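# Lock a thermostatic head's setting at position 2

## Task

Set the thermostatic head to 5. Use the flat screwdriver to release the ring nut, rotate the ring clockwise until it stops with the lock number (2) lined up on the mark, then clip it back in place. Finish with the screwdriver lying on the bench and neither hand touching anything.

## Robot and tools

Robot: two arms, left_arm and right_arm, each ending in a five-finger hand. The right arm has a right hand and the left arm a mirrored left hand. Base poses in the scene frame: left_arm at (+0.032, +0.327, +0.036) m, quat_wxyz (+1.000, 0, 0, -0.027); right_arm at (-0.015, -0.336, +0.041) m, quat_wxyz (+1.000, 0, 0, -0.008).

Scene frame: origin at table-top height, halfway between the arms' nominal bases. +z is up, +x points out over the table, and left_arm sits on the +y side. Image left and right do not match arm names.

Hand point: a spot fixed to the palm, about 0.05 m in front of it and 0.15 m from the wrist face along the fingers. Its +z runs along straight fingers, +y out of the palm, and +x across the palm away from the thumb on the right hand but toward the thumb on the left hand. Straight fingertips reach 0.06-0.07 m past the point, their line 0.06 m behind it along -y. A wrist bracket on the little-finger side can strike objects.

The 28-number row, all values in [-1, 1], always all 28 even if one arm is idle: left_arm dx, dy, dz, rx, ry, rz; left little, ring, middle, index, thumb_bend, thumb_turn, force_limit, speed; then the same 14 for right_arm. Pose part: an offset, not a pose, taken from that arm's Hand target at the start of the action, along the Hand target's own axes. 1.0 equals 0.6 m for dx/dy/dz or 180 degrees; rx, ry, rz form one rotation vector. Every row in an action counts from the same starting Hand target, not from the previous row, and a repeated offset moves the arm further. Six zeros re-request the current Hand target. Finger numbers are targets (absolute): -1 open/straight, +1 closed/curled; thumb_turn -1 beside the palm, +1 opposite the fingers. force_limit maps -1..+1 to about 0..10 N at the fingertip (0..15 N for the two thumb motors). speed maps -1 to almost zero, rising to full at +0.48 and staying full above. There is no 'no change' value: to keep a hand as it is, resend the last eight hand numbers you executed for it (if none yet, its hand_measured, hand_force_limit, hand_speed). For a soft grip close at speed -0.94 or below. With the thumb turned across, the hand grasps things about 0.035-0.065 m thick, handles down to about 0.025 m.

Tools:
- execute_actions(actions, cameras): actions is a list of actions; each action is a table of up to 15 rows (one per 1/30 s step), a short table repeating its last row. cameras lists names (cam_high, cam_left_wrist, cam_right_wrist), ["all"], or []; by default images come only with an empty actions list.
- move(target, speed, blend, blocking, cameras): target is one 28-number row or up to 15 rows; pose numbers are offsets from the Hand targets at the move's start, all rows from those same start poses. Straight-line paths, all arms finishing together, at least 0.5 s, cut off at 10 s. speed in m/s, 0.002-4.3, default 0.25 (turns up to twice that in rad/s), one number or one per target. blend in m rounds corners of a list; 0 stops at each. blocking=false returns after about 0.5 s while the move continues. No collision avoidance. Hand numbers of the first target are sent at the start; later ones on arrival.
- wait(seconds 0-10, cameras): runs the scene holding last commands; ends early if a running move finishes.
- stop(cameras): brakes a running move.
- zoom_image(camera, region [x0,y0,x1,y1] pixels, max 504x504): closer look at the latest image.
- show_instructions(): shows the reference pages.
- finished_scene(scene=1): ends for good.

Results: end_effector_position (m) and end_effector_quat_wxyz in the scene frame, each arm's Hand target (the pose last commanded, after the controller limits orientation to within 40 degrees of the measured one), joint positions, velocities and torques, motor temperatures, and for each hand hand_measured, hand_stopped_by (moving, target, force, stalled, fault), hand_load_n (positive when pushed open; near 0 after a grip is lost), hand_force_limit, hand_speed. A move adds a 'move:' line with its ending (done, off_target, moving, held, fault) and limits (paced = pose clipped, held = steps withheld). done means within 10 mm and 2 degrees; neither done nor off_target says anything about contact. Resting 1-5 cm short of the command, mostly low, is normal; resend the shortfall as an offset.

Cameras: cam_high 504x504 overhead, wrist cameras 672x504 fisheye.

Avoid: dropping the screwdriver or letting anything leave the table; fast moves into the radiator head or table; the two hands touching or one hand gripping the other; excessive finger loads from twisting or prying; paths passing near an arm's own base (go around); long stretched or blocked holds that overheat motors (100 °C drops the arm). A blocked arm keeps pushing until you command it back past its hand point. Loose objects may be nudged occasionally.

Each tool is called by a JSON object that holds its "op" and its "data", one argument or row to a line.

Reference images:

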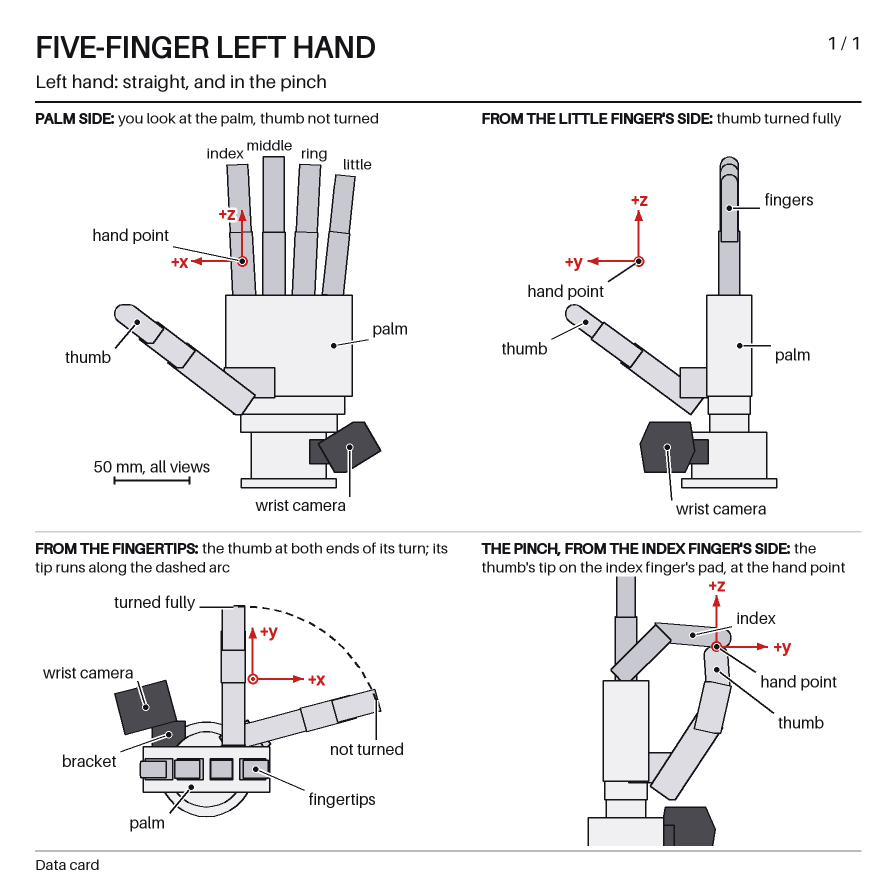

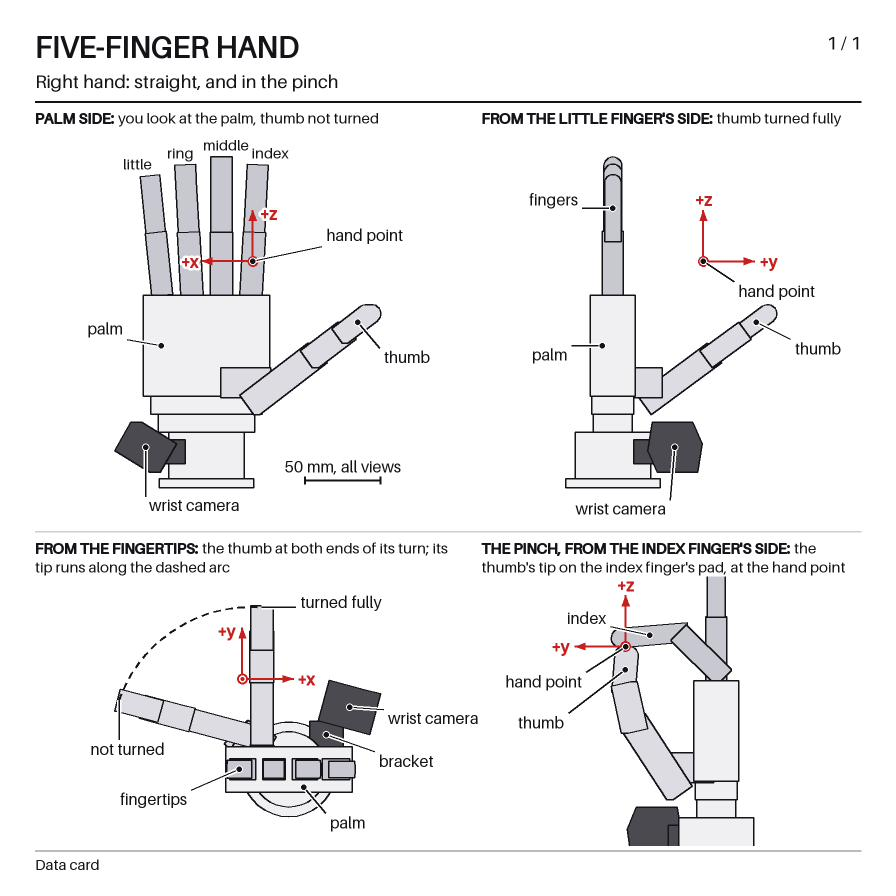

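## Session

{"op": "execute_actions", "data": {
  "actions": []
}}

{"op": "show_instructions", "data": {

}}

Scene clock: 0.00 s.
left_arm: end_effector_position=(+0.5485, +0.1441, +0.3896) hand_measured=(-1.000, -1.000, -1.000, -1.000, -1.000, -1.000) hand_load_n=(+0.0, +0.0, +0.0, +0.0, +0.0, +0.0) hand_stopped_by=(target, target, target, target, target, target) hand_force_limit=0.00 hand_speed=-0.80 end_effector_quat_wxyz=(+0.716, +0.064, +0.685, -0.117) | right_arm: end_effector_position=(+0.2189, -0.1870, +0.1172) hand_measured=(-1.000, -1.000, -1.000, -1.000, -1.000, -1.000) hand_load_n=(+0.0, +0.0, +0.0, +0.0, +0.0, +0.0) hand_stopped_by=(target, target, target, target, target, target) hand_force_limit=0.00 hand_speed=-0.80 end_effector_quat_wxyz=(+0.013, +0.932, -0.362, -0.016)
Joint positions: left_arm=[-0.492 1.159 0.808 0.407 -0.288 1.518] | right_arm=[0.537 1.375 0.901 -1.137 -0.008 -0.309]
Joint velocities: within noise
Joint torques (N m): no reading
Motor temperatures (°C): left_arm=[33 33 33 34 32 33] | right_arm=[28 36 28 32 32 32]
Heat: left arm: hottest wrist pitch 34 °C; right arm: hottest shoulder 36 °C.
Hand target: left_arm +0.5520, +0.1420, +0.3987; +0.721, +0.062, +0.679, -0.120 | right_arm +0.2276, -0.1820, +0.1235; +0.003, +0.932, -0.362, -0.008

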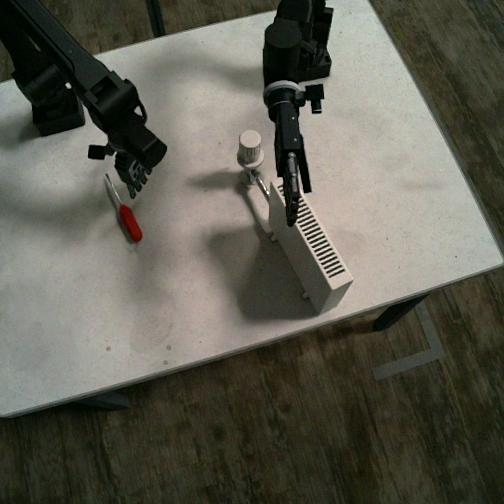

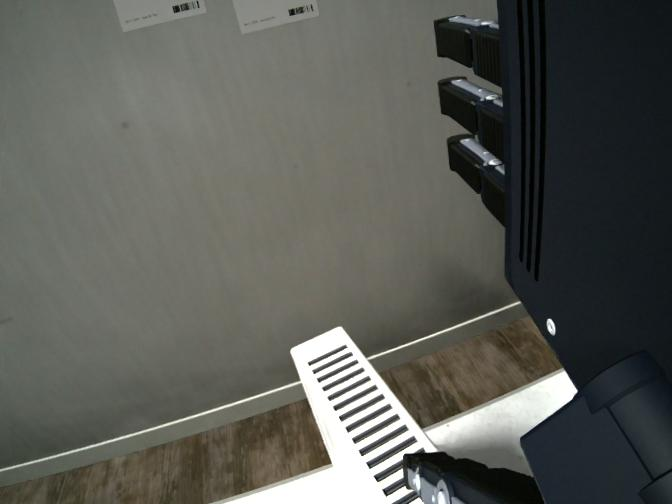

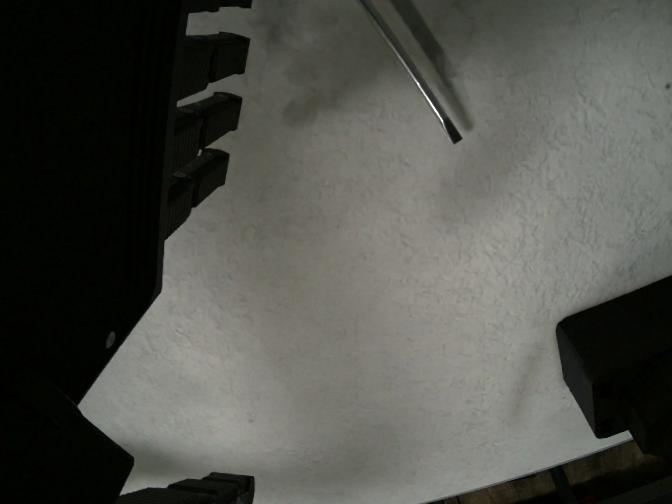

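Reference images for this scene: FIVE-FINGER LEFT HAND page 1, FIVE-FINGER HAND page 1.

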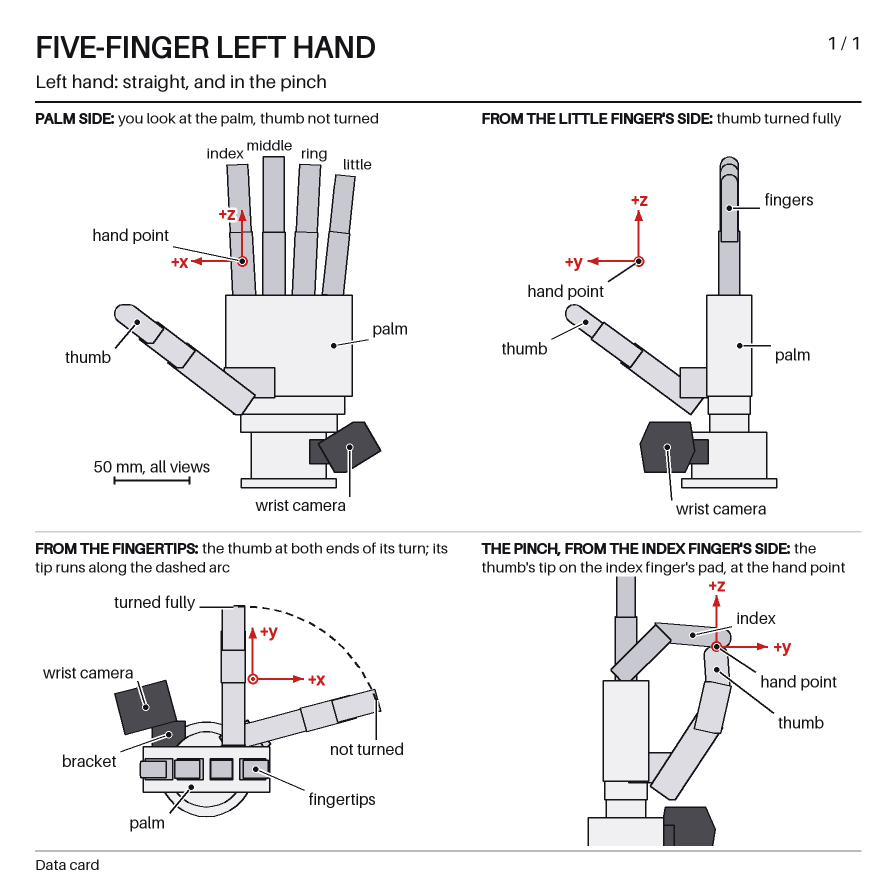

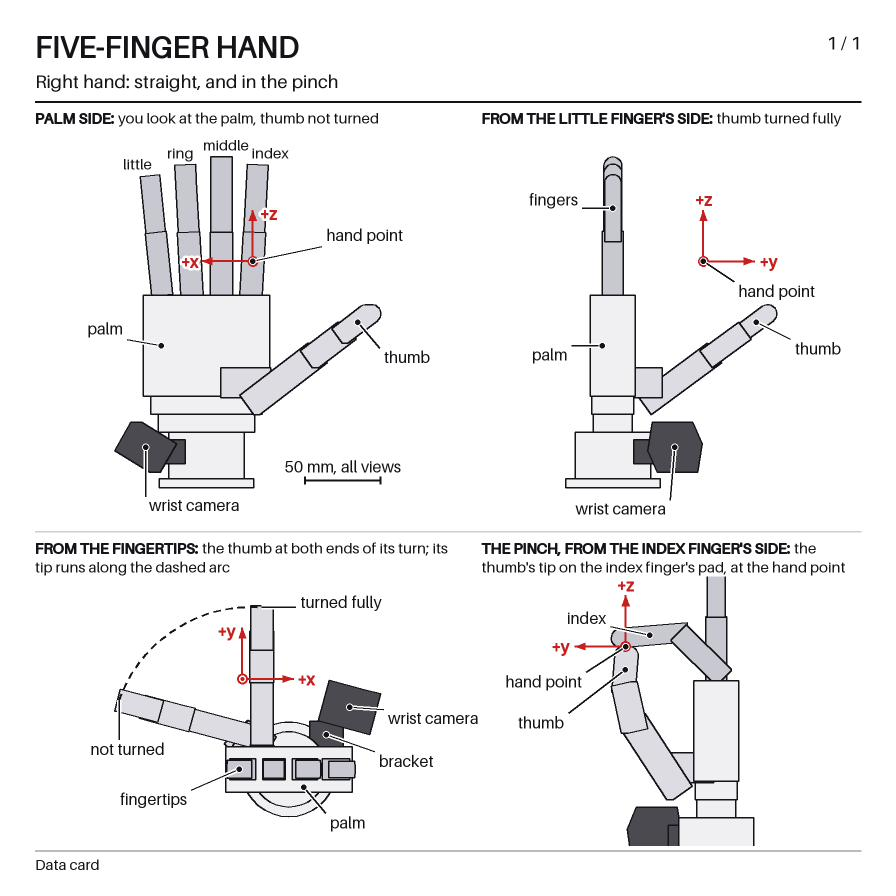

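{"op": "zoom_image", "data": {
  "camera": "cam_high",
  "region": [200, 90, 320, 210]
}}

{"op": "zoom_image", "data": {
  "camera": "cam_high",
  "region": [80, 130, 200, 250]
}}

{"op": "zoom_image", "data": {
  "camera": "cam_high",
  "region": [220, 110, 280, 170]
}}

Scaled by 4.200 from the camera's 504x504 image, which has a finer 720x720 frame.

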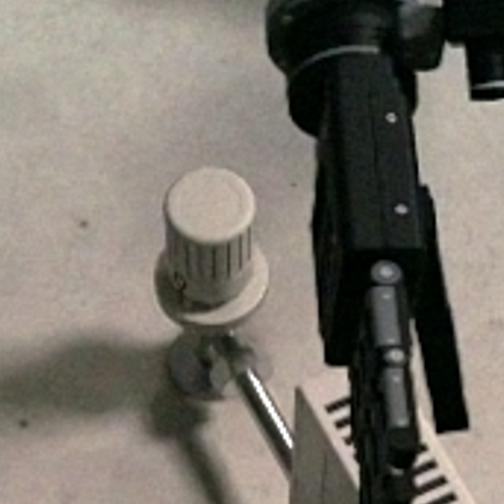

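Scaled by 4.200 from the camera's 504x504 image, which has a finer 720x720 frame.

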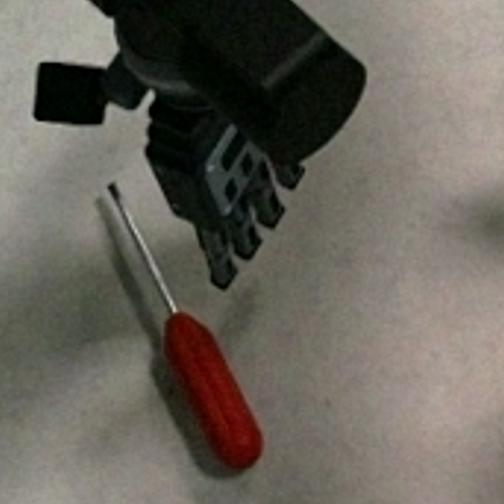

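Scaled by 8.400 from the camera's 504x504 image, which has a finer 720x720 frame.

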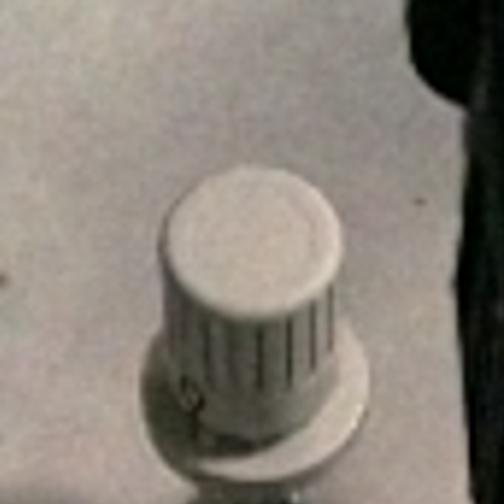

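{"op": "zoom_image", "data": {
  "camera": "cam_high",
  "region": [240, 160, 400, 320]
}}

{"op": "zoom_image", "data": {
  "camera": "cam_high",
  "region": [0, 0, 504, 504]
}}

Scaled by 3.150 from the camera's 504x504 image, which has a finer 720x720 frame.

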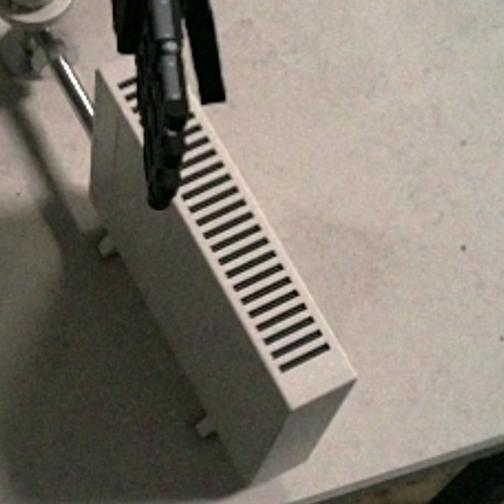

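Scaled by 1.000.

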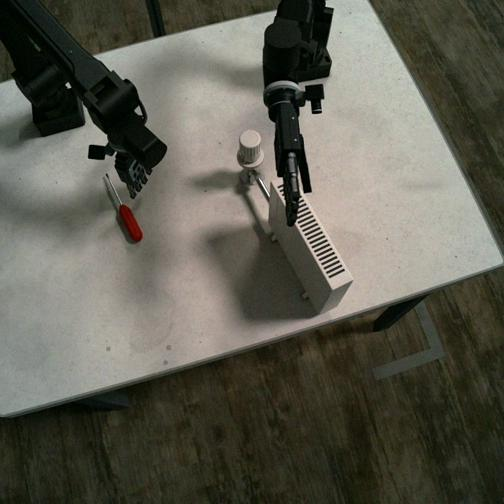

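{"op": "move", "data": {
  "target": [-0.026,0.198,-0.223,0,0,0,-1,-1,-1,-1,-1,-1,0,-0.8, -0.028,-0.406,-0.208,0,0,0,-1,-1,-1,-1,-1,-1,0,-0.8],
  "cameras": ["all"]
}}

Scene clock: 5.83 s.
left_arm: end_effector_position=(+0.4547, +0.2885, +0.4088) hand_measured=(-1.000, -1.000, -1.000, -1.000, -1.000, -1.000) hand_load_n=(+0.0, +0.0, +0.0, +0.0, +0.0, +0.0) hand_stopped_by=(target, target, target, target, target, target) hand_force_limit=0.00 hand_speed=-0.80 end_effector_quat_wxyz=(+0.729, +0.067, +0.670, -0.120) | right_arm: end_effector_position=(+0.3706, -0.0035, +0.2341) hand_measured=(-1.000, -1.000, -1.000, -1.000, -1.000, -1.000) hand_load_n=(+0.0, +0.0, +0.0, +0.0, +0.0, +0.0) hand_stopped_by=(target, target, target, target, target, target) hand_force_limit=0.00 hand_speed=-0.80 end_effector_quat_wxyz=(+0.019, +0.933, -0.360, -0.017)
Joint positions: left_arm=[-0.145 0.673 0.575 0.191 0.063 1.501] | right_arm=[0.683 1.889 1.859 -1.59 -0.01 -0.167]
Joint torques (N m): left_arm=[-0.03 -2.67 7.49 1.72 0.16 -0.03] | right_arm=[1.08 -13.57 13.74 -0.55 0.04 0.04]
Heat: left arm: hottest elbow 35 °C; right arm: hottest shoulder 36 °C.
Hand target: left_arm +0.4527, +0.2917, +0.3962; +0.721, +0.062, +0.679, -0.120 | right_arm +0.3816, +0.0092, +0.2453; +0.004, +0.932, -0.362, -0.008
Off the commanded pose: left_arm 0.013 m, 1 deg | right_arm 0.020 m, 2 deg.
move: off_target (left_arm, right_arm)

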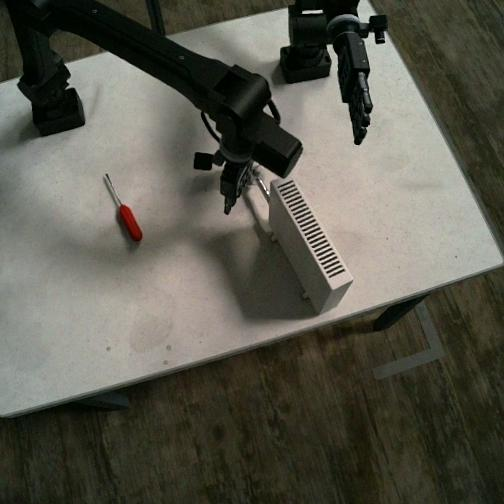

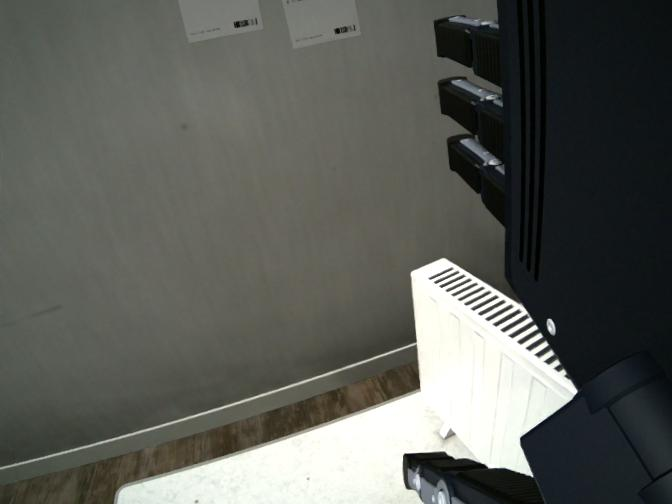

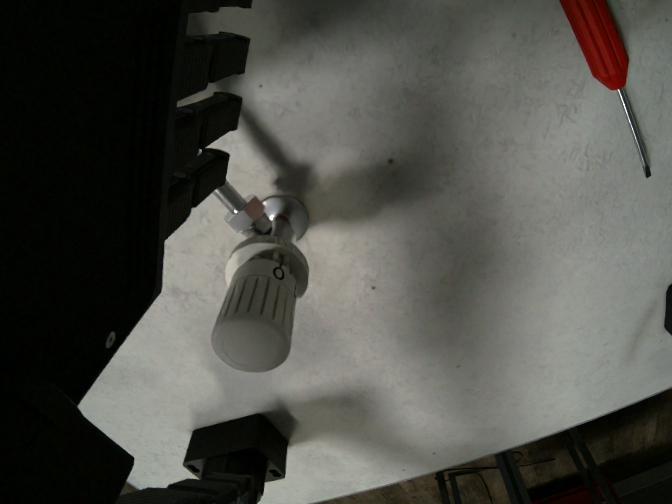

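{"op": "zoom_image", "data": {
  "camera": "cam_right_wrist",
  "region": [190, 170, 350, 390]
}}

{"op": "zoom_image", "data": {
  "camera": "cam_right_wrist",
  "region": [210, 200, 330, 300]
}}

Scaled by 2.291 from the camera's 672x504 image, which has a finer 960x720 frame.

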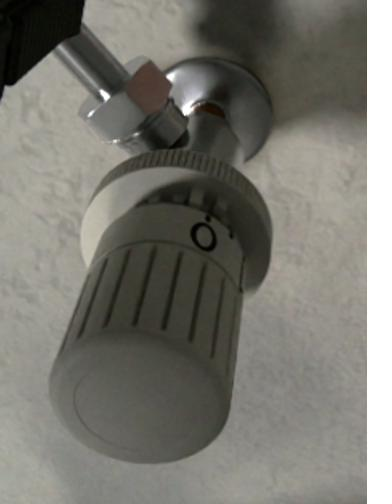

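Scaled by 4.200 from the camera's 672x504 image, which has a finer 960x720 frame.

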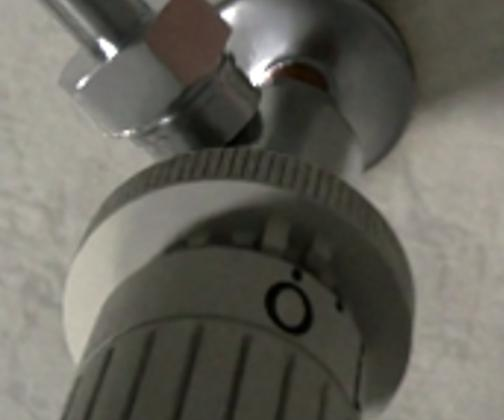

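{"op": "move", "data": {
  "target": [0,0,0,0,0,0,-1,-1,-1,-1,-1,-1,0,-0.8, -0.0265,0.085,0.076,0.074,-0.1545,0.2565,-1,-1,-1,-1,-1,-1,0,-0.8],
  "cameras": ["all"]
}}

{"op": "zoom_image", "data": {
  "camera": "cam_right_wrist",
  "region": [190, 170, 350, 390]
}}

Scene clock: 10.17 s.
left_arm: end_effector_position=(+0.4547, +0.2885, +0.4088) hand_measured=(-1.000, -1.000, -1.000, -1.000, -1.000, -1.000) hand_load_n=(+0.0, +0.0, +0.0, +0.0, +0.0, +0.0) hand_stopped_by=(target, target, target, target, target, target) hand_force_limit=0.00 hand_speed=-0.80 end_effector_quat_wxyz=(+0.729, +0.067, +0.670, -0.120) | right_arm: end_effector_position=(+0.3342, -0.0163, +0.1953) hand_measured=(-1.000, -1.000, -1.000, -1.000, -1.000, -1.000) hand_load_n=(+0.0, +0.0, +0.0, +0.0, +0.0, +0.0) hand_stopped_by=(target, target, target, target, target, target) hand_force_limit=0.00 hand_speed=-0.80 end_effector_quat_wxyz=(-0.173, +0.688, -0.681, -0.185)
Joint positions: left_arm=[-0.145 0.673 0.575 0.191 0.063 1.501] | right_arm=[0.464 1.554 1.205 -1.001 -0.465 0.491]
Joint torques (N m): left_arm=[0.03 -2.67 7.47 1.7 0.16 -0.04] | right_arm=[0.15 -11.81 8.01 0.61 -0.46 0.09]
Heat: left arm: hottest elbow 36 °C; right arm: hottest shoulder 37 °C.
Hand target: left_arm +0.4527, +0.2917, +0.3962; +0.721, +0.062, +0.679, -0.120 | right_arm +0.3347, -0.0178, +0.2006; -0.182, +0.683, -0.683, -0.183
Off the commanded pose: left_arm 0.013 m, 1 deg | right_arm 0.006 m, 1 deg.
move: off_target (left_arm)

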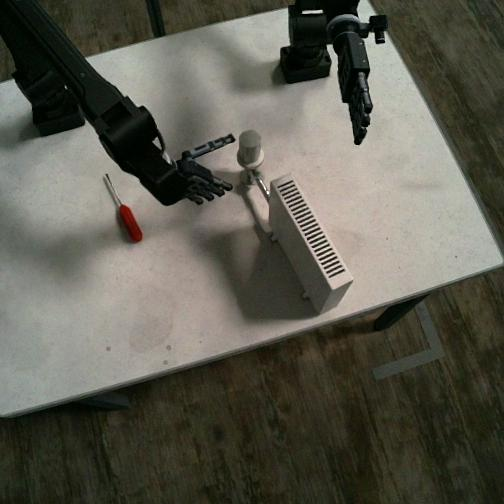

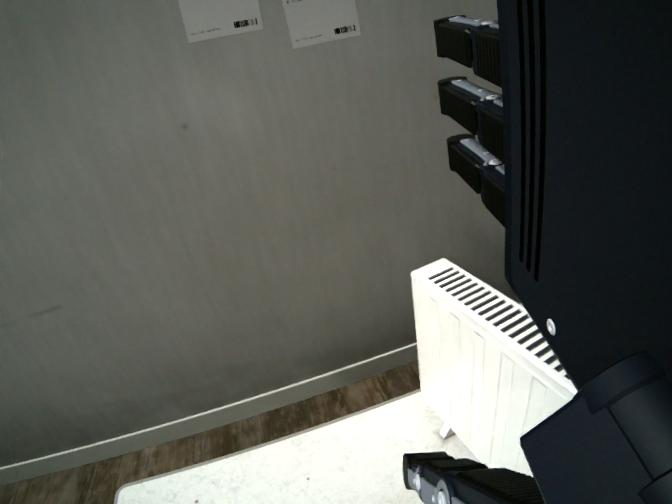

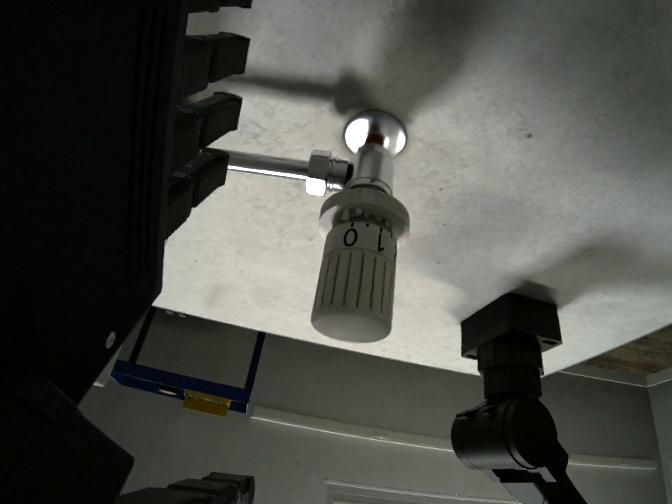

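Scaled by 2.291 from the camera's 672x504 image, which has a finer 960x720 frame.

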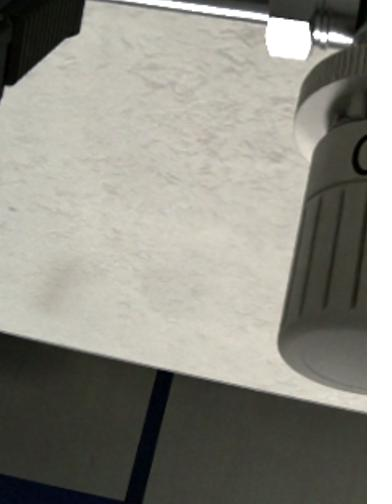

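{"op": "zoom_image", "data": {
  "camera": "cam_right_wrist",
  "region": [295, 100, 425, 360]
}}

{"op": "zoom_image", "data": {
  "camera": "cam_right_wrist",
  "region": [315, 175, 415, 275]
}}

Scaled by 1.938 from the camera's 672x504 image, which has a finer 960x720 frame.

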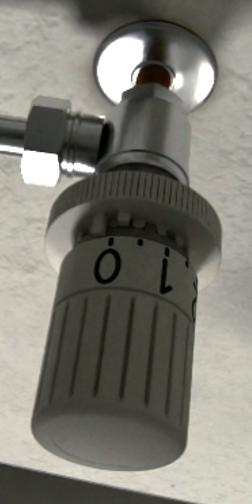

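Scaled by 5.040 from the camera's 672x504 image, which has a finer 960x720 frame.

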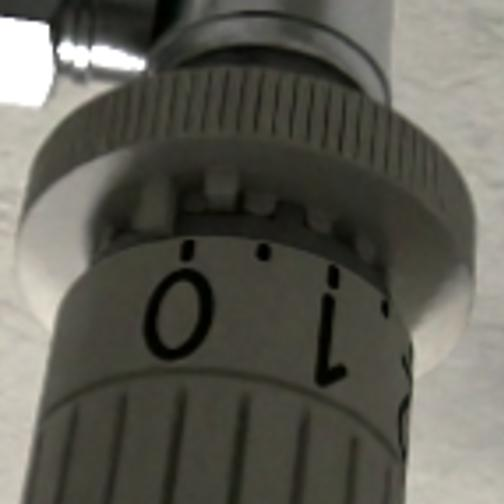

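{"op": "move", "data": {
  "target": [0,0,0,0,0,0,-1,-1,-1,-1,-1,-1,0,-0.8, -0.0235,0.1215,0.033,0.125,0,0.2165,-1,-1,-1,-1,-1,-1,0,-0.8],
  "cameras": ["all"]
}}

Scene clock: 13.77 s.
left_arm: end_effector_position=(+0.4547, +0.2885, +0.4088) hand_measured=(-1.000, -1.000, -1.000, -1.000, -1.000, -1.000) hand_load_n=(+0.0, +0.0, +0.0, +0.0, +0.5, +0.0) hand_stopped_by=(target, target, target, target, target, target) hand_force_limit=0.00 hand_speed=-0.80 end_effector_quat_wxyz=(+0.729, +0.067, +0.670, -0.120) | right_arm: end_effector_position=(+0.2635, +0.0031, +0.1878) hand_measured=(-1.000, -1.000, -1.000, -1.000, -1.000, -1.000) hand_load_n=(+0.0, +0.0, +0.0, +0.0, +0.0, +0.0) hand_stopped_by=(target, target, target, target, target, target) hand_force_limit=0.00 hand_speed=-0.80 end_effector_quat_wxyz=(+0.231, -0.372, +0.894, +0.096)
Joint positions: left_arm=[-0.145 0.673 0.575 0.191 0.063 1.501] | right_arm=[0.745 1.136 0.771 -0.701 -0.029 1.518]
Joint torques (N m): left_arm=[0.03 -2.73 7.47 1.72 0.15 -0.04] | right_arm=[1.9 -6.12 8.39 1.43 0.22 0.07]
Heat: left arm: hottest elbow 37 °C; right arm: hottest shoulder 37 °C.
Hand target: left_arm +0.4527, +0.2917, +0.3962; +0.721, +0.062, +0.679, -0.120 | right_arm +0.2617, +0.0043, +0.1906; +0.239, -0.370, +0.892, +0.099
Off the commanded pose: left_arm 0.013 m, 1 deg | right_arm 0.004 m, 1 deg.
move: off_target (left_arm)

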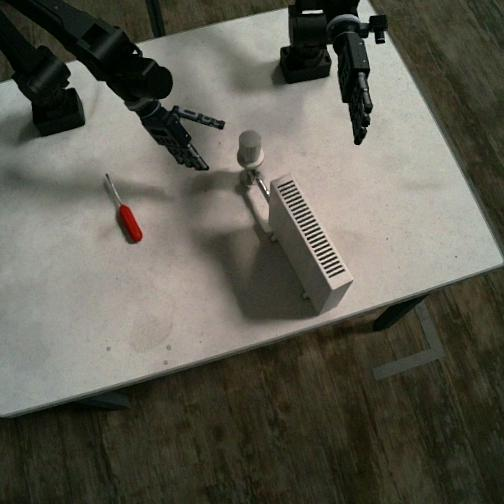

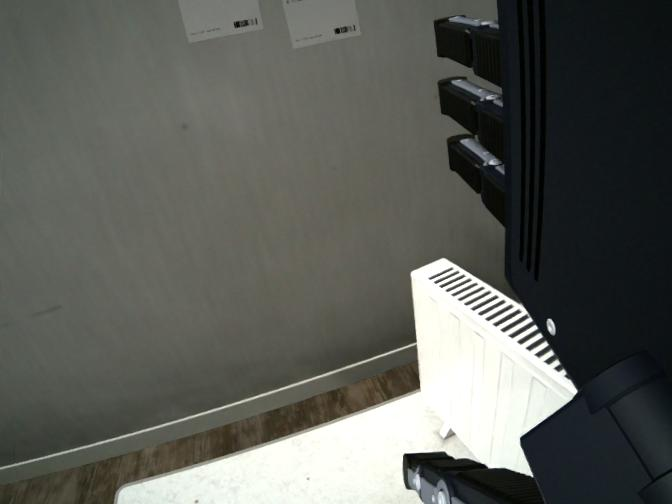

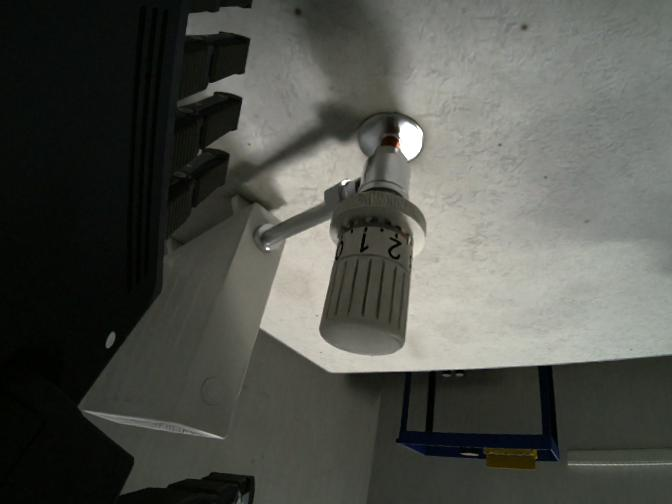

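{"op": "zoom_image", "data": {
  "camera": "cam_right_wrist",
  "region": [325, 170, 435, 280]
}}

Scaled by 4.582 from the camera's 672x504 image, which has a finer 960x720 frame.

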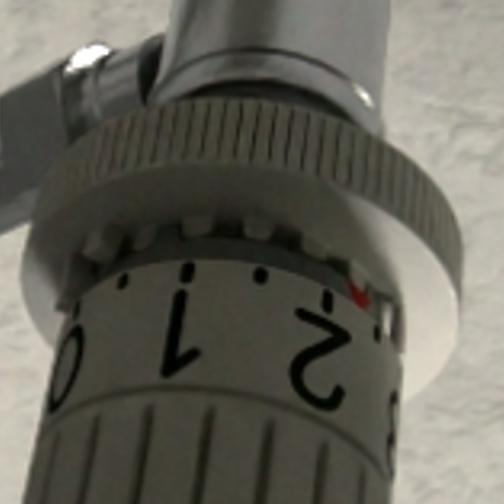

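{"op": "move", "data": {
  "target": [0,0,0,0,0,0,-1,-1,-1,-1,-1,-1,0,-0.8, 0.075,-0.026,-0.2145,-0.1344,0.1285,-0.5005,-1,-1,-1,-1,-1,-1,0,-0.8],
  "speed": 0.35
}}

Scene clock: 21.13 s.
left_arm: end_effector_position=(+0.4547, +0.2885, +0.4088) hand_measured=(-1.000, -1.000, -1.000, -1.000, -1.000, -1.000) hand_load_n=(+0.0, +0.0, -0.5, +0.0, +0.0, +0.0) hand_stopped_by=(target, target, target, target, target, target) hand_force_limit=0.00 hand_speed=-0.80 end_effector_quat_wxyz=(+0.729, +0.067, +0.670, -0.120) | right_arm: end_effector_position=(+0.1880, -0.0924, +0.2639) hand_measured=(-1.000, -1.000, -1.000, -1.000, -1.000, -1.000) hand_load_n=(+0.0, +0.0, +0.0, +0.0, +0.0, +0.0) hand_stopped_by=(target, target, target, target, target, target) hand_force_limit=0.00 hand_speed=-0.80 end_effector_quat_wxyz=(+0.018, +0.929, -0.369, -0.010)
Joint positions: left_arm=[-0.145 0.673 0.575 0.191 0.063 1.501] | right_arm=[0.798 1.355 1.284 -1.541 -0.003 -0.032]
Joint torques (N m): left_arm=[-0.03 -2.67 7.47 1.68 0.16 -0.04] | right_arm=[0.79 -6.3 13.83 -0.49 0.26 -0.08]
Motor temperatures (°C): left_arm=[33 33 39 34 32 33] | right_arm=[28 37 32 31 32 32]
Heat: left arm: hottest elbow 39 °C; right arm: hottest shoulder 37 °C.
Hand target: left_arm +0.4527, +0.2917, +0.3962; +0.721, +0.062, +0.679, -0.120 | right_arm +0.1999, -0.0798, +0.2795; +0.001, +0.932, -0.363, -0.001
Off the commanded pose: left_arm 0.013 m, 1 deg | right_arm 0.023 m, 2 deg.
move: off_target (left_arm, right_arm)

{"op": "move", "data": {
  "target": [
    [0,0,0,0,0,0,-1,-1,-1,-1,-1,-1,0,-0.8, -0.032,-0.084,0.033,0.5,-0.012,-0.012,-1,-1,-1,-1,-1,-1,0,-0.8],
    [0,0,0,0,0,0,-1,-1,-1,-1,-1,-1,0,-0.8, -0.035,-0.144,0.1325,0.396,0.378,-0.396,-1,-1,-1,-1,-1,1,0,0]
  ],
  "speed": 0.4,
  "blend": 0.02,
  "cameras": ["all"]
}}

Scene clock: 27.93 s.
left_arm: end_effector_position=(+0.4547, +0.2885, +0.4088) hand_measured=(-1.000, -1.000, -1.000, -1.000, -1.000, -1.000) hand_load_n=(+0.0, +0.0, +0.0, +0.0, +0.0, +0.0) hand_stopped_by=(target, target, target, target, target, target) hand_force_limit=0.00 hand_speed=-0.80 end_effector_quat_wxyz=(+0.729, +0.067, +0.670, -0.120) | right_arm: end_effector_position=(+0.2455, -0.0014, +0.2039) hand_measured=(-1.000, -1.000, -1.000, -1.000, -1.000, +1.000) hand_load_n=(+0.0, +0.0, +0.0, +0.0, +0.0, +0.0) hand_stopped_by=(target, target, target, target, target, target) hand_force_limit=0.00 hand_speed=0.00 end_effector_quat_wxyz=(-0.301, +0.641, +0.296, +0.641)
Joint positions: left_arm=[-0.145 0.673 0.575 0.191 0.063 1.501] | right_arm=[1.206 1.211 0.239 0.974 0.319 -1.564]
Joint torques (N m): left_arm=[-0.09 -2.67 7.49 1.7 0.15 -0.03] | right_arm=[1.38 -2.9 5.9 2.18 0.28 -0.17]
Heat: left arm: hottest elbow 40 °C; right arm: hottest shoulder 37 °C.
Hand target: left_arm +0.4527, +0.2917, +0.3962; +0.721, +0.062, +0.679, -0.120 | right_arm +0.2427, -0.0020, +0.2000; -0.300, +0.641, +0.300, +0.640
Off the commanded pose: left_arm 0.013 m, 1 deg | right_arm 0.005 m, 1 deg.
move: off_target (left_arm)

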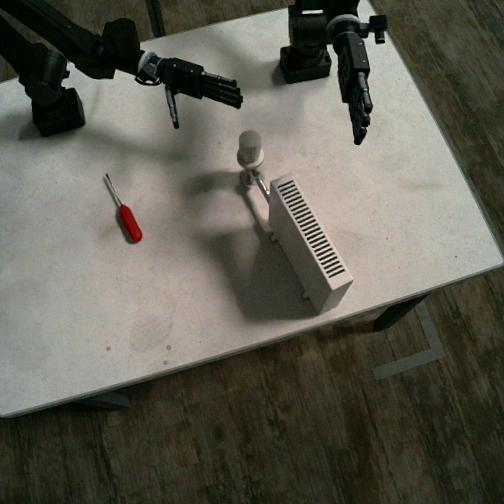

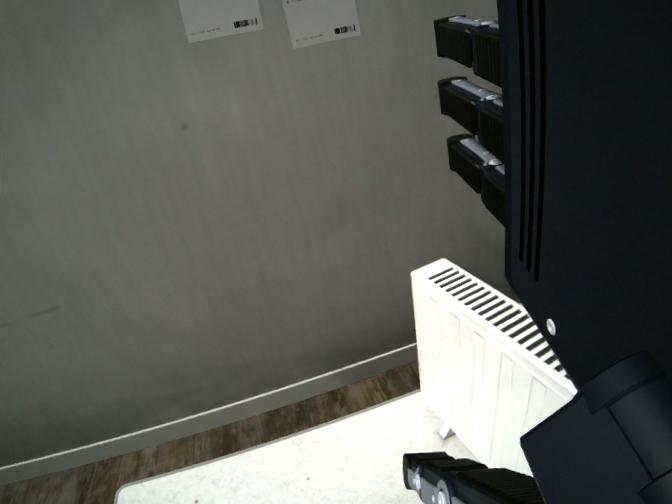

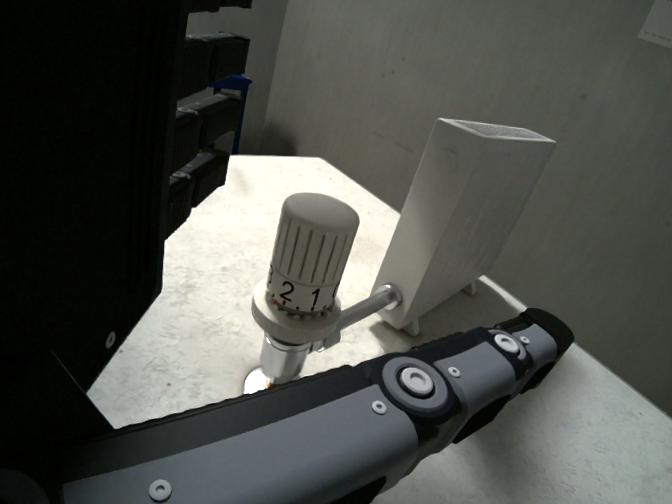

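{"op": "zoom_image", "data": {
  "camera": "cam_right_wrist",
  "region": [230, 180, 390, 400]
}}

{"op": "zoom_image", "data": {
  "camera": "cam_right_wrist",
  "region": [245, 255, 355, 355]
}}

Scaled by 2.291 from the camera's 672x504 image, which has a finer 960x720 frame.

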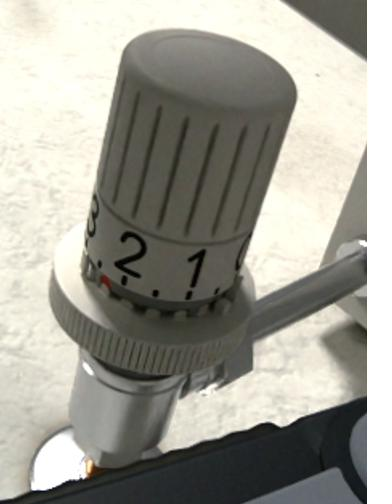

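Scaled by 4.582 from the camera's 672x504 image, which has a finer 960x720 frame.

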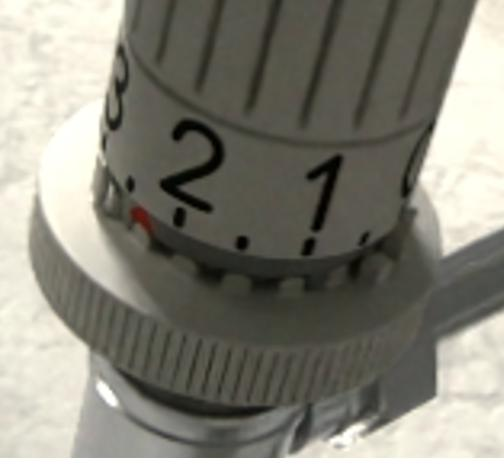

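{"op": "move", "data": {
  "target": [
    [0,0,0,0,0,0,-1,-1,-1,-1,-1,-1,0,-0.8, -0.1033,0.0133,0.0,0,0,0,-1,-1,-1,-1,-1,1,0,0],
    [0,0,0,0,0,0,-1,-1,-1,-1,-1,-1,0,-0.8, -0.1033,0.0133,0.12,0,0,0,-1,-1,-1,-1,-1,1,0,0]
  ],
  "speed": [0.2,0.12],
  "cameras": ["cam_high","cam_right_wrist"]
}}

Scene clock: 31.37 s.
left_arm: end_effector_position=(+0.4547, +0.2885, +0.4088) hand_measured=(-1.000, -1.000, -1.000, -1.000, -1.000, -1.000) hand_load_n=(+0.0, +0.0, +0.0, +0.0, +0.0, -0.5) hand_stopped_by=(target, target, target, target, target, target) hand_force_limit=0.00 hand_speed=-0.80 end_effector_quat_wxyz=(+0.729, +0.067, +0.670, -0.120) | right_arm: end_effector_position=(+0.2868, +0.0394, +0.1350) hand_measured=(-1.000, -1.000, -1.000, -1.000, -1.000, +1.000) hand_load_n=(+0.0, +0.0, +0.0, +0.0, +0.0, +0.0) hand_stopped_by=(target, target, target, target, target, target) hand_force_limit=0.00 hand_speed=0.00 end_effector_quat_wxyz=(-0.301, +0.644, +0.302, +0.636)
Joint positions: left_arm=[-0.145 0.673 0.575 0.191 0.063 1.501] | right_arm=[1.123 1.683 0.349 1.323 0.227 -1.564]
Joint torques (N m): left_arm=[0.03 -2.73 7.47 1.66 0.16 -0.03] | right_arm=[-0.03 -5.71 6.23 1.1 0.01 -0.13]
Heat: left arm: hottest elbow 41 °C; right arm: hottest shoulder 37 °C.
Hand target: left_arm +0.4527, +0.2917, +0.3962; +0.721, +0.062, +0.679, -0.120 | right_arm +0.2948, +0.0481, +0.1378; -0.300, +0.641, +0.300, +0.640
Off the commanded pose: left_arm 0.013 m, 1 deg | right_arm 0.012 m, 1 deg.
move: off_target (left_arm, right_arm)
Images, in order (width x height): cam_high 504x504, cam_right_wrist 672x504.

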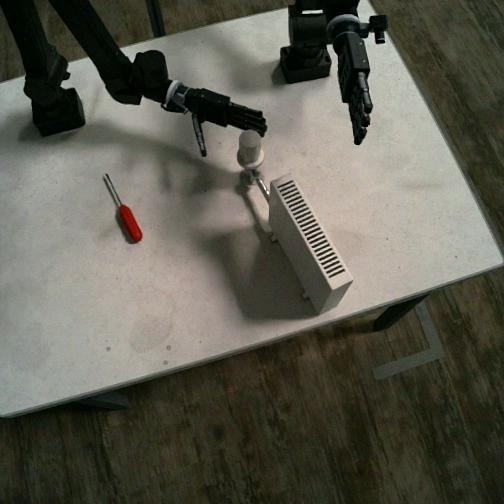

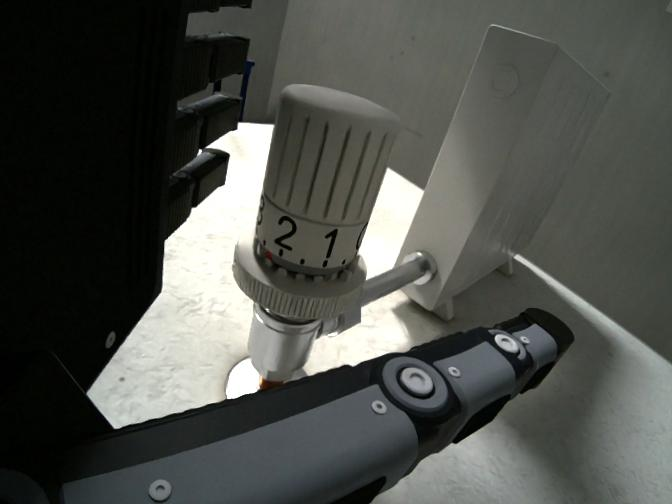

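{"op": "move", "data": {
  "target": [0,0,0,0,0,0,-1,-1,-1,-1,-1,-1,0,-0.8, 0.01,0.0,0.015,0,0,0,-1,-1,-1,-1,-1,1,0,0],
  "speed": 0.1,
  "cameras": ["cam_right_wrist"]
}}

Scene clock: 32.70 s.
left_arm: end_effector_position=(+0.4547, +0.2885, +0.4088) hand_measured=(-1.000, -1.000, -1.000, -1.000, -1.000, -1.000) hand_load_n=(+0.0, +0.0, +0.0, +0.0, +0.0, +0.0) hand_stopped_by=(target, target, target, target, target, target) hand_force_limit=0.00 hand_speed=-0.80 end_effector_quat_wxyz=(+0.729, +0.067, +0.670, -0.120) | right_arm: end_effector_position=(+0.2917, +0.0454, +0.1326) hand_measured=(-1.000, -1.000, -1.000, -1.000, -1.000, +1.000) hand_load_n=(+0.0, +0.0, +0.0, +0.0, +0.0, +0.5) hand_stopped_by=(target, target, target, target, target, target) hand_force_limit=0.00 hand_speed=0.00 end_effector_quat_wxyz=(-0.297, +0.649, +0.306, +0.630)
Joint positions: left_arm=[-0.145 0.673 0.575 0.191 0.063 1.501] | right_arm=[1.117 1.683 0.371 1.283 0.221 -1.564]
Joint torques (N m): left_arm=[-0.09 -2.55 7.49 1.72 0.16 -0.03] | right_arm=[0.03 -6.71 6.53 1.28 -0.11 -0.17]
Heat: left arm: hottest elbow 41 °C; right arm: hottest shoulder 37 °C.
Hand target: left_arm +0.4527, +0.2917, +0.3962; +0.721, +0.062, +0.679, -0.120 | right_arm +0.3005, +0.0551, +0.1439; -0.300, +0.641, +0.300, +0.640
Off the commanded pose: left_arm 0.013 m, 1 deg | right_arm 0.017 m, 2 deg.
move: off_target (left_arm, right_arm)
Images, in order (width x height): cam_right_wrist 672x504.

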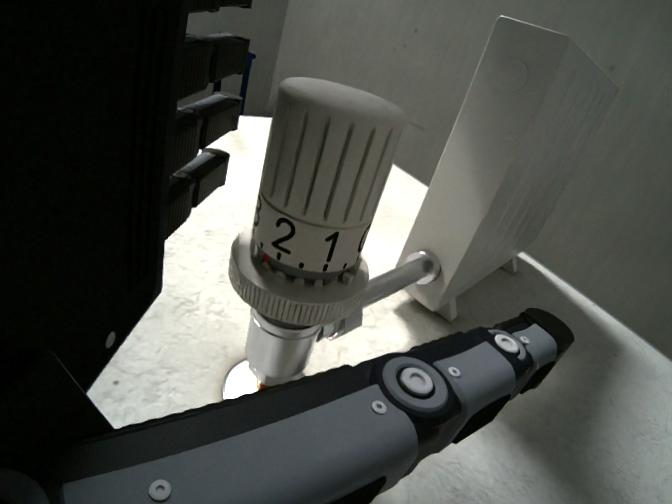

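{"op": "move", "data": {
  "target": [0,0,0,0,0,0,-1,-1,-1,-1,-1,-1,0,-0.8, 0.0,0.0,0.0,0,0,0,-1,-1,0.6,0.6,0.3,1,0,-0.5],
  "cameras": ["cam_right_wrist"]
}}

Scene clock: 34.93 s.
left_arm: end_effector_position=(+0.4547, +0.2885, +0.4088) hand_measured=(-1.000, -1.000, -1.000, -1.000, -1.000, -1.000) hand_load_n=(+0.0, +0.0, +0.0, +0.0, +0.0, +0.0) hand_stopped_by=(target, target, target, target, target, target) hand_force_limit=0.00 hand_speed=-0.80 end_effector_quat_wxyz=(+0.729, +0.067, +0.670, -0.120) | right_arm: end_effector_position=(+0.2869, +0.0602, +0.1354) hand_measured=(-1.000, -1.000, -0.502, -0.458, +0.300, +1.000) hand_load_n=(+0.0, +0.0, +0.0, +4.5, +0.0, +0.0) hand_stopped_by=(target, target, force, force, target, target) hand_force_limit=0.00 hand_speed=-0.50 end_effector_quat_wxyz=(-0.313, +0.642, +0.315, +0.625)
Joint positions: left_arm=[-0.145 0.673 0.575 0.191 0.063 1.501] | right_arm=[1.128 1.683 0.39 1.269 0.192 -1.558]
Joint torques (N m): left_arm=[-0.03 -2.73 7.49 1.69 0.17 -0.04] | right_arm=[-0.85 -7.24 5.15 1.69 1.2 -0.22]
Heat: left arm: hottest elbow 42 °C; right arm: hottest shoulder 37 °C.
Hand target: left_arm +0.4527, +0.2917, +0.3962; +0.721, +0.062, +0.679, -0.120 | right_arm +0.3006, +0.0552, +0.1440; -0.300, +0.641, +0.300, +0.640
Off the commanded pose: left_arm 0.013 m, 1 deg | right_arm 0.017 m, 3 deg.
move: off_target (left_arm, right_arm)
Images, in order (width x height): cam_right_wrist 672x504.

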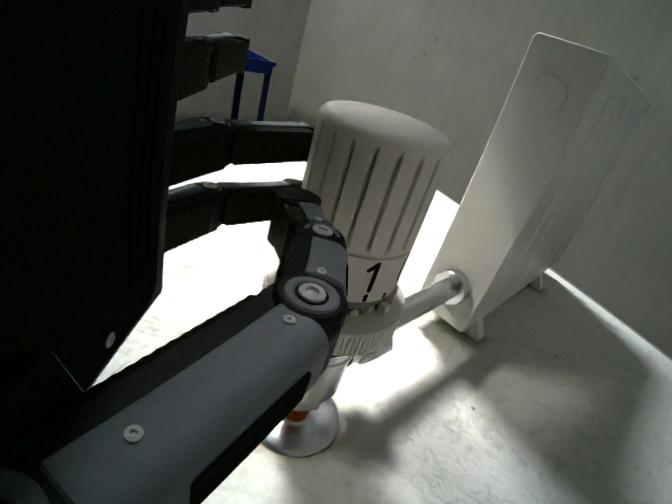

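{"op": "move", "data": {
  "target": [0,0,0,0,0,0,-1,-1,-1,-1,-1,-1,0,-0.8, 0.0,0.0,0.0,0,0,0,-1,-1,-1,-1,-1,1,0,0],
  "cameras": ["cam_right_wrist"]
}}

Scene clock: 36.90 s.
left_arm: end_effector_position=(+0.4547, +0.2885, +0.4088) hand_measured=(-1.000, -1.000, -1.000, -1.000, -1.000, -1.000) hand_load_n=(+0.0, +0.0, +0.0, +0.0, +0.0, +0.0) hand_stopped_by=(target, target, target, target, target, target) hand_force_limit=0.00 hand_speed=-0.80 end_effector_quat_wxyz=(+0.729, +0.067, +0.670, -0.120) | right_arm: end_effector_position=(+0.2955, +0.0517, +0.1358) hand_measured=(-1.000, -1.000, -1.000, -1.000, -1.000, +1.000) hand_load_n=(+0.0, +0.0, +0.0, +0.0, +0.0, +0.5) hand_stopped_by=(target, target, target, target, target, target) hand_force_limit=0.00 hand_speed=0.00 end_effector_quat_wxyz=(-0.299, +0.647, +0.305, +0.631)
Joint positions: left_arm=[-0.145 0.673 0.575 0.191 0.063 1.501] | right_arm=[1.114 1.683 0.39 1.269 0.215 -1.563]
Joint torques (N m): left_arm=[-0.03 -2.67 7.46 1.72 0.16 -0.04] | right_arm=[0.56 -6.71 5.15 1.78 0.2 -0.16]
Heat: left arm: hottest elbow 42 °C; right arm: hottest shoulder 37 °C.
Hand target: left_arm +0.4527, +0.2917, +0.3962; +0.721, +0.062, +0.679, -0.120 | right_arm +0.3007, +0.0551, +0.1440; -0.300, +0.641, +0.300, +0.640
Off the commanded pose: left_arm 0.013 m, 1 deg | right_arm 0.010 m, 1 deg.
move: off_target (left_arm)
Images, in order (width x height): cam_right_wrist 672x504.

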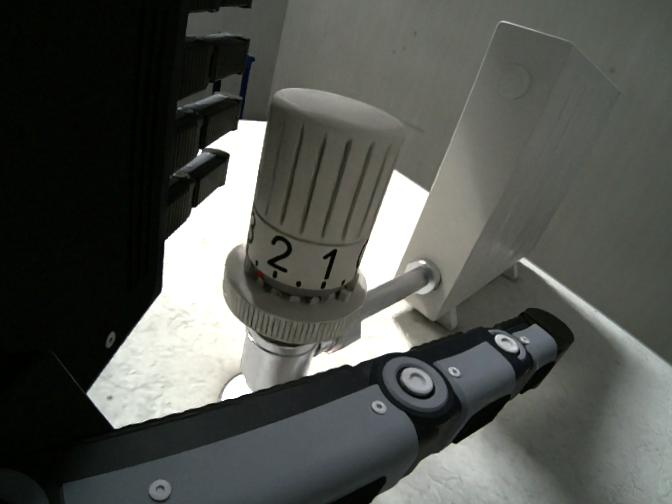

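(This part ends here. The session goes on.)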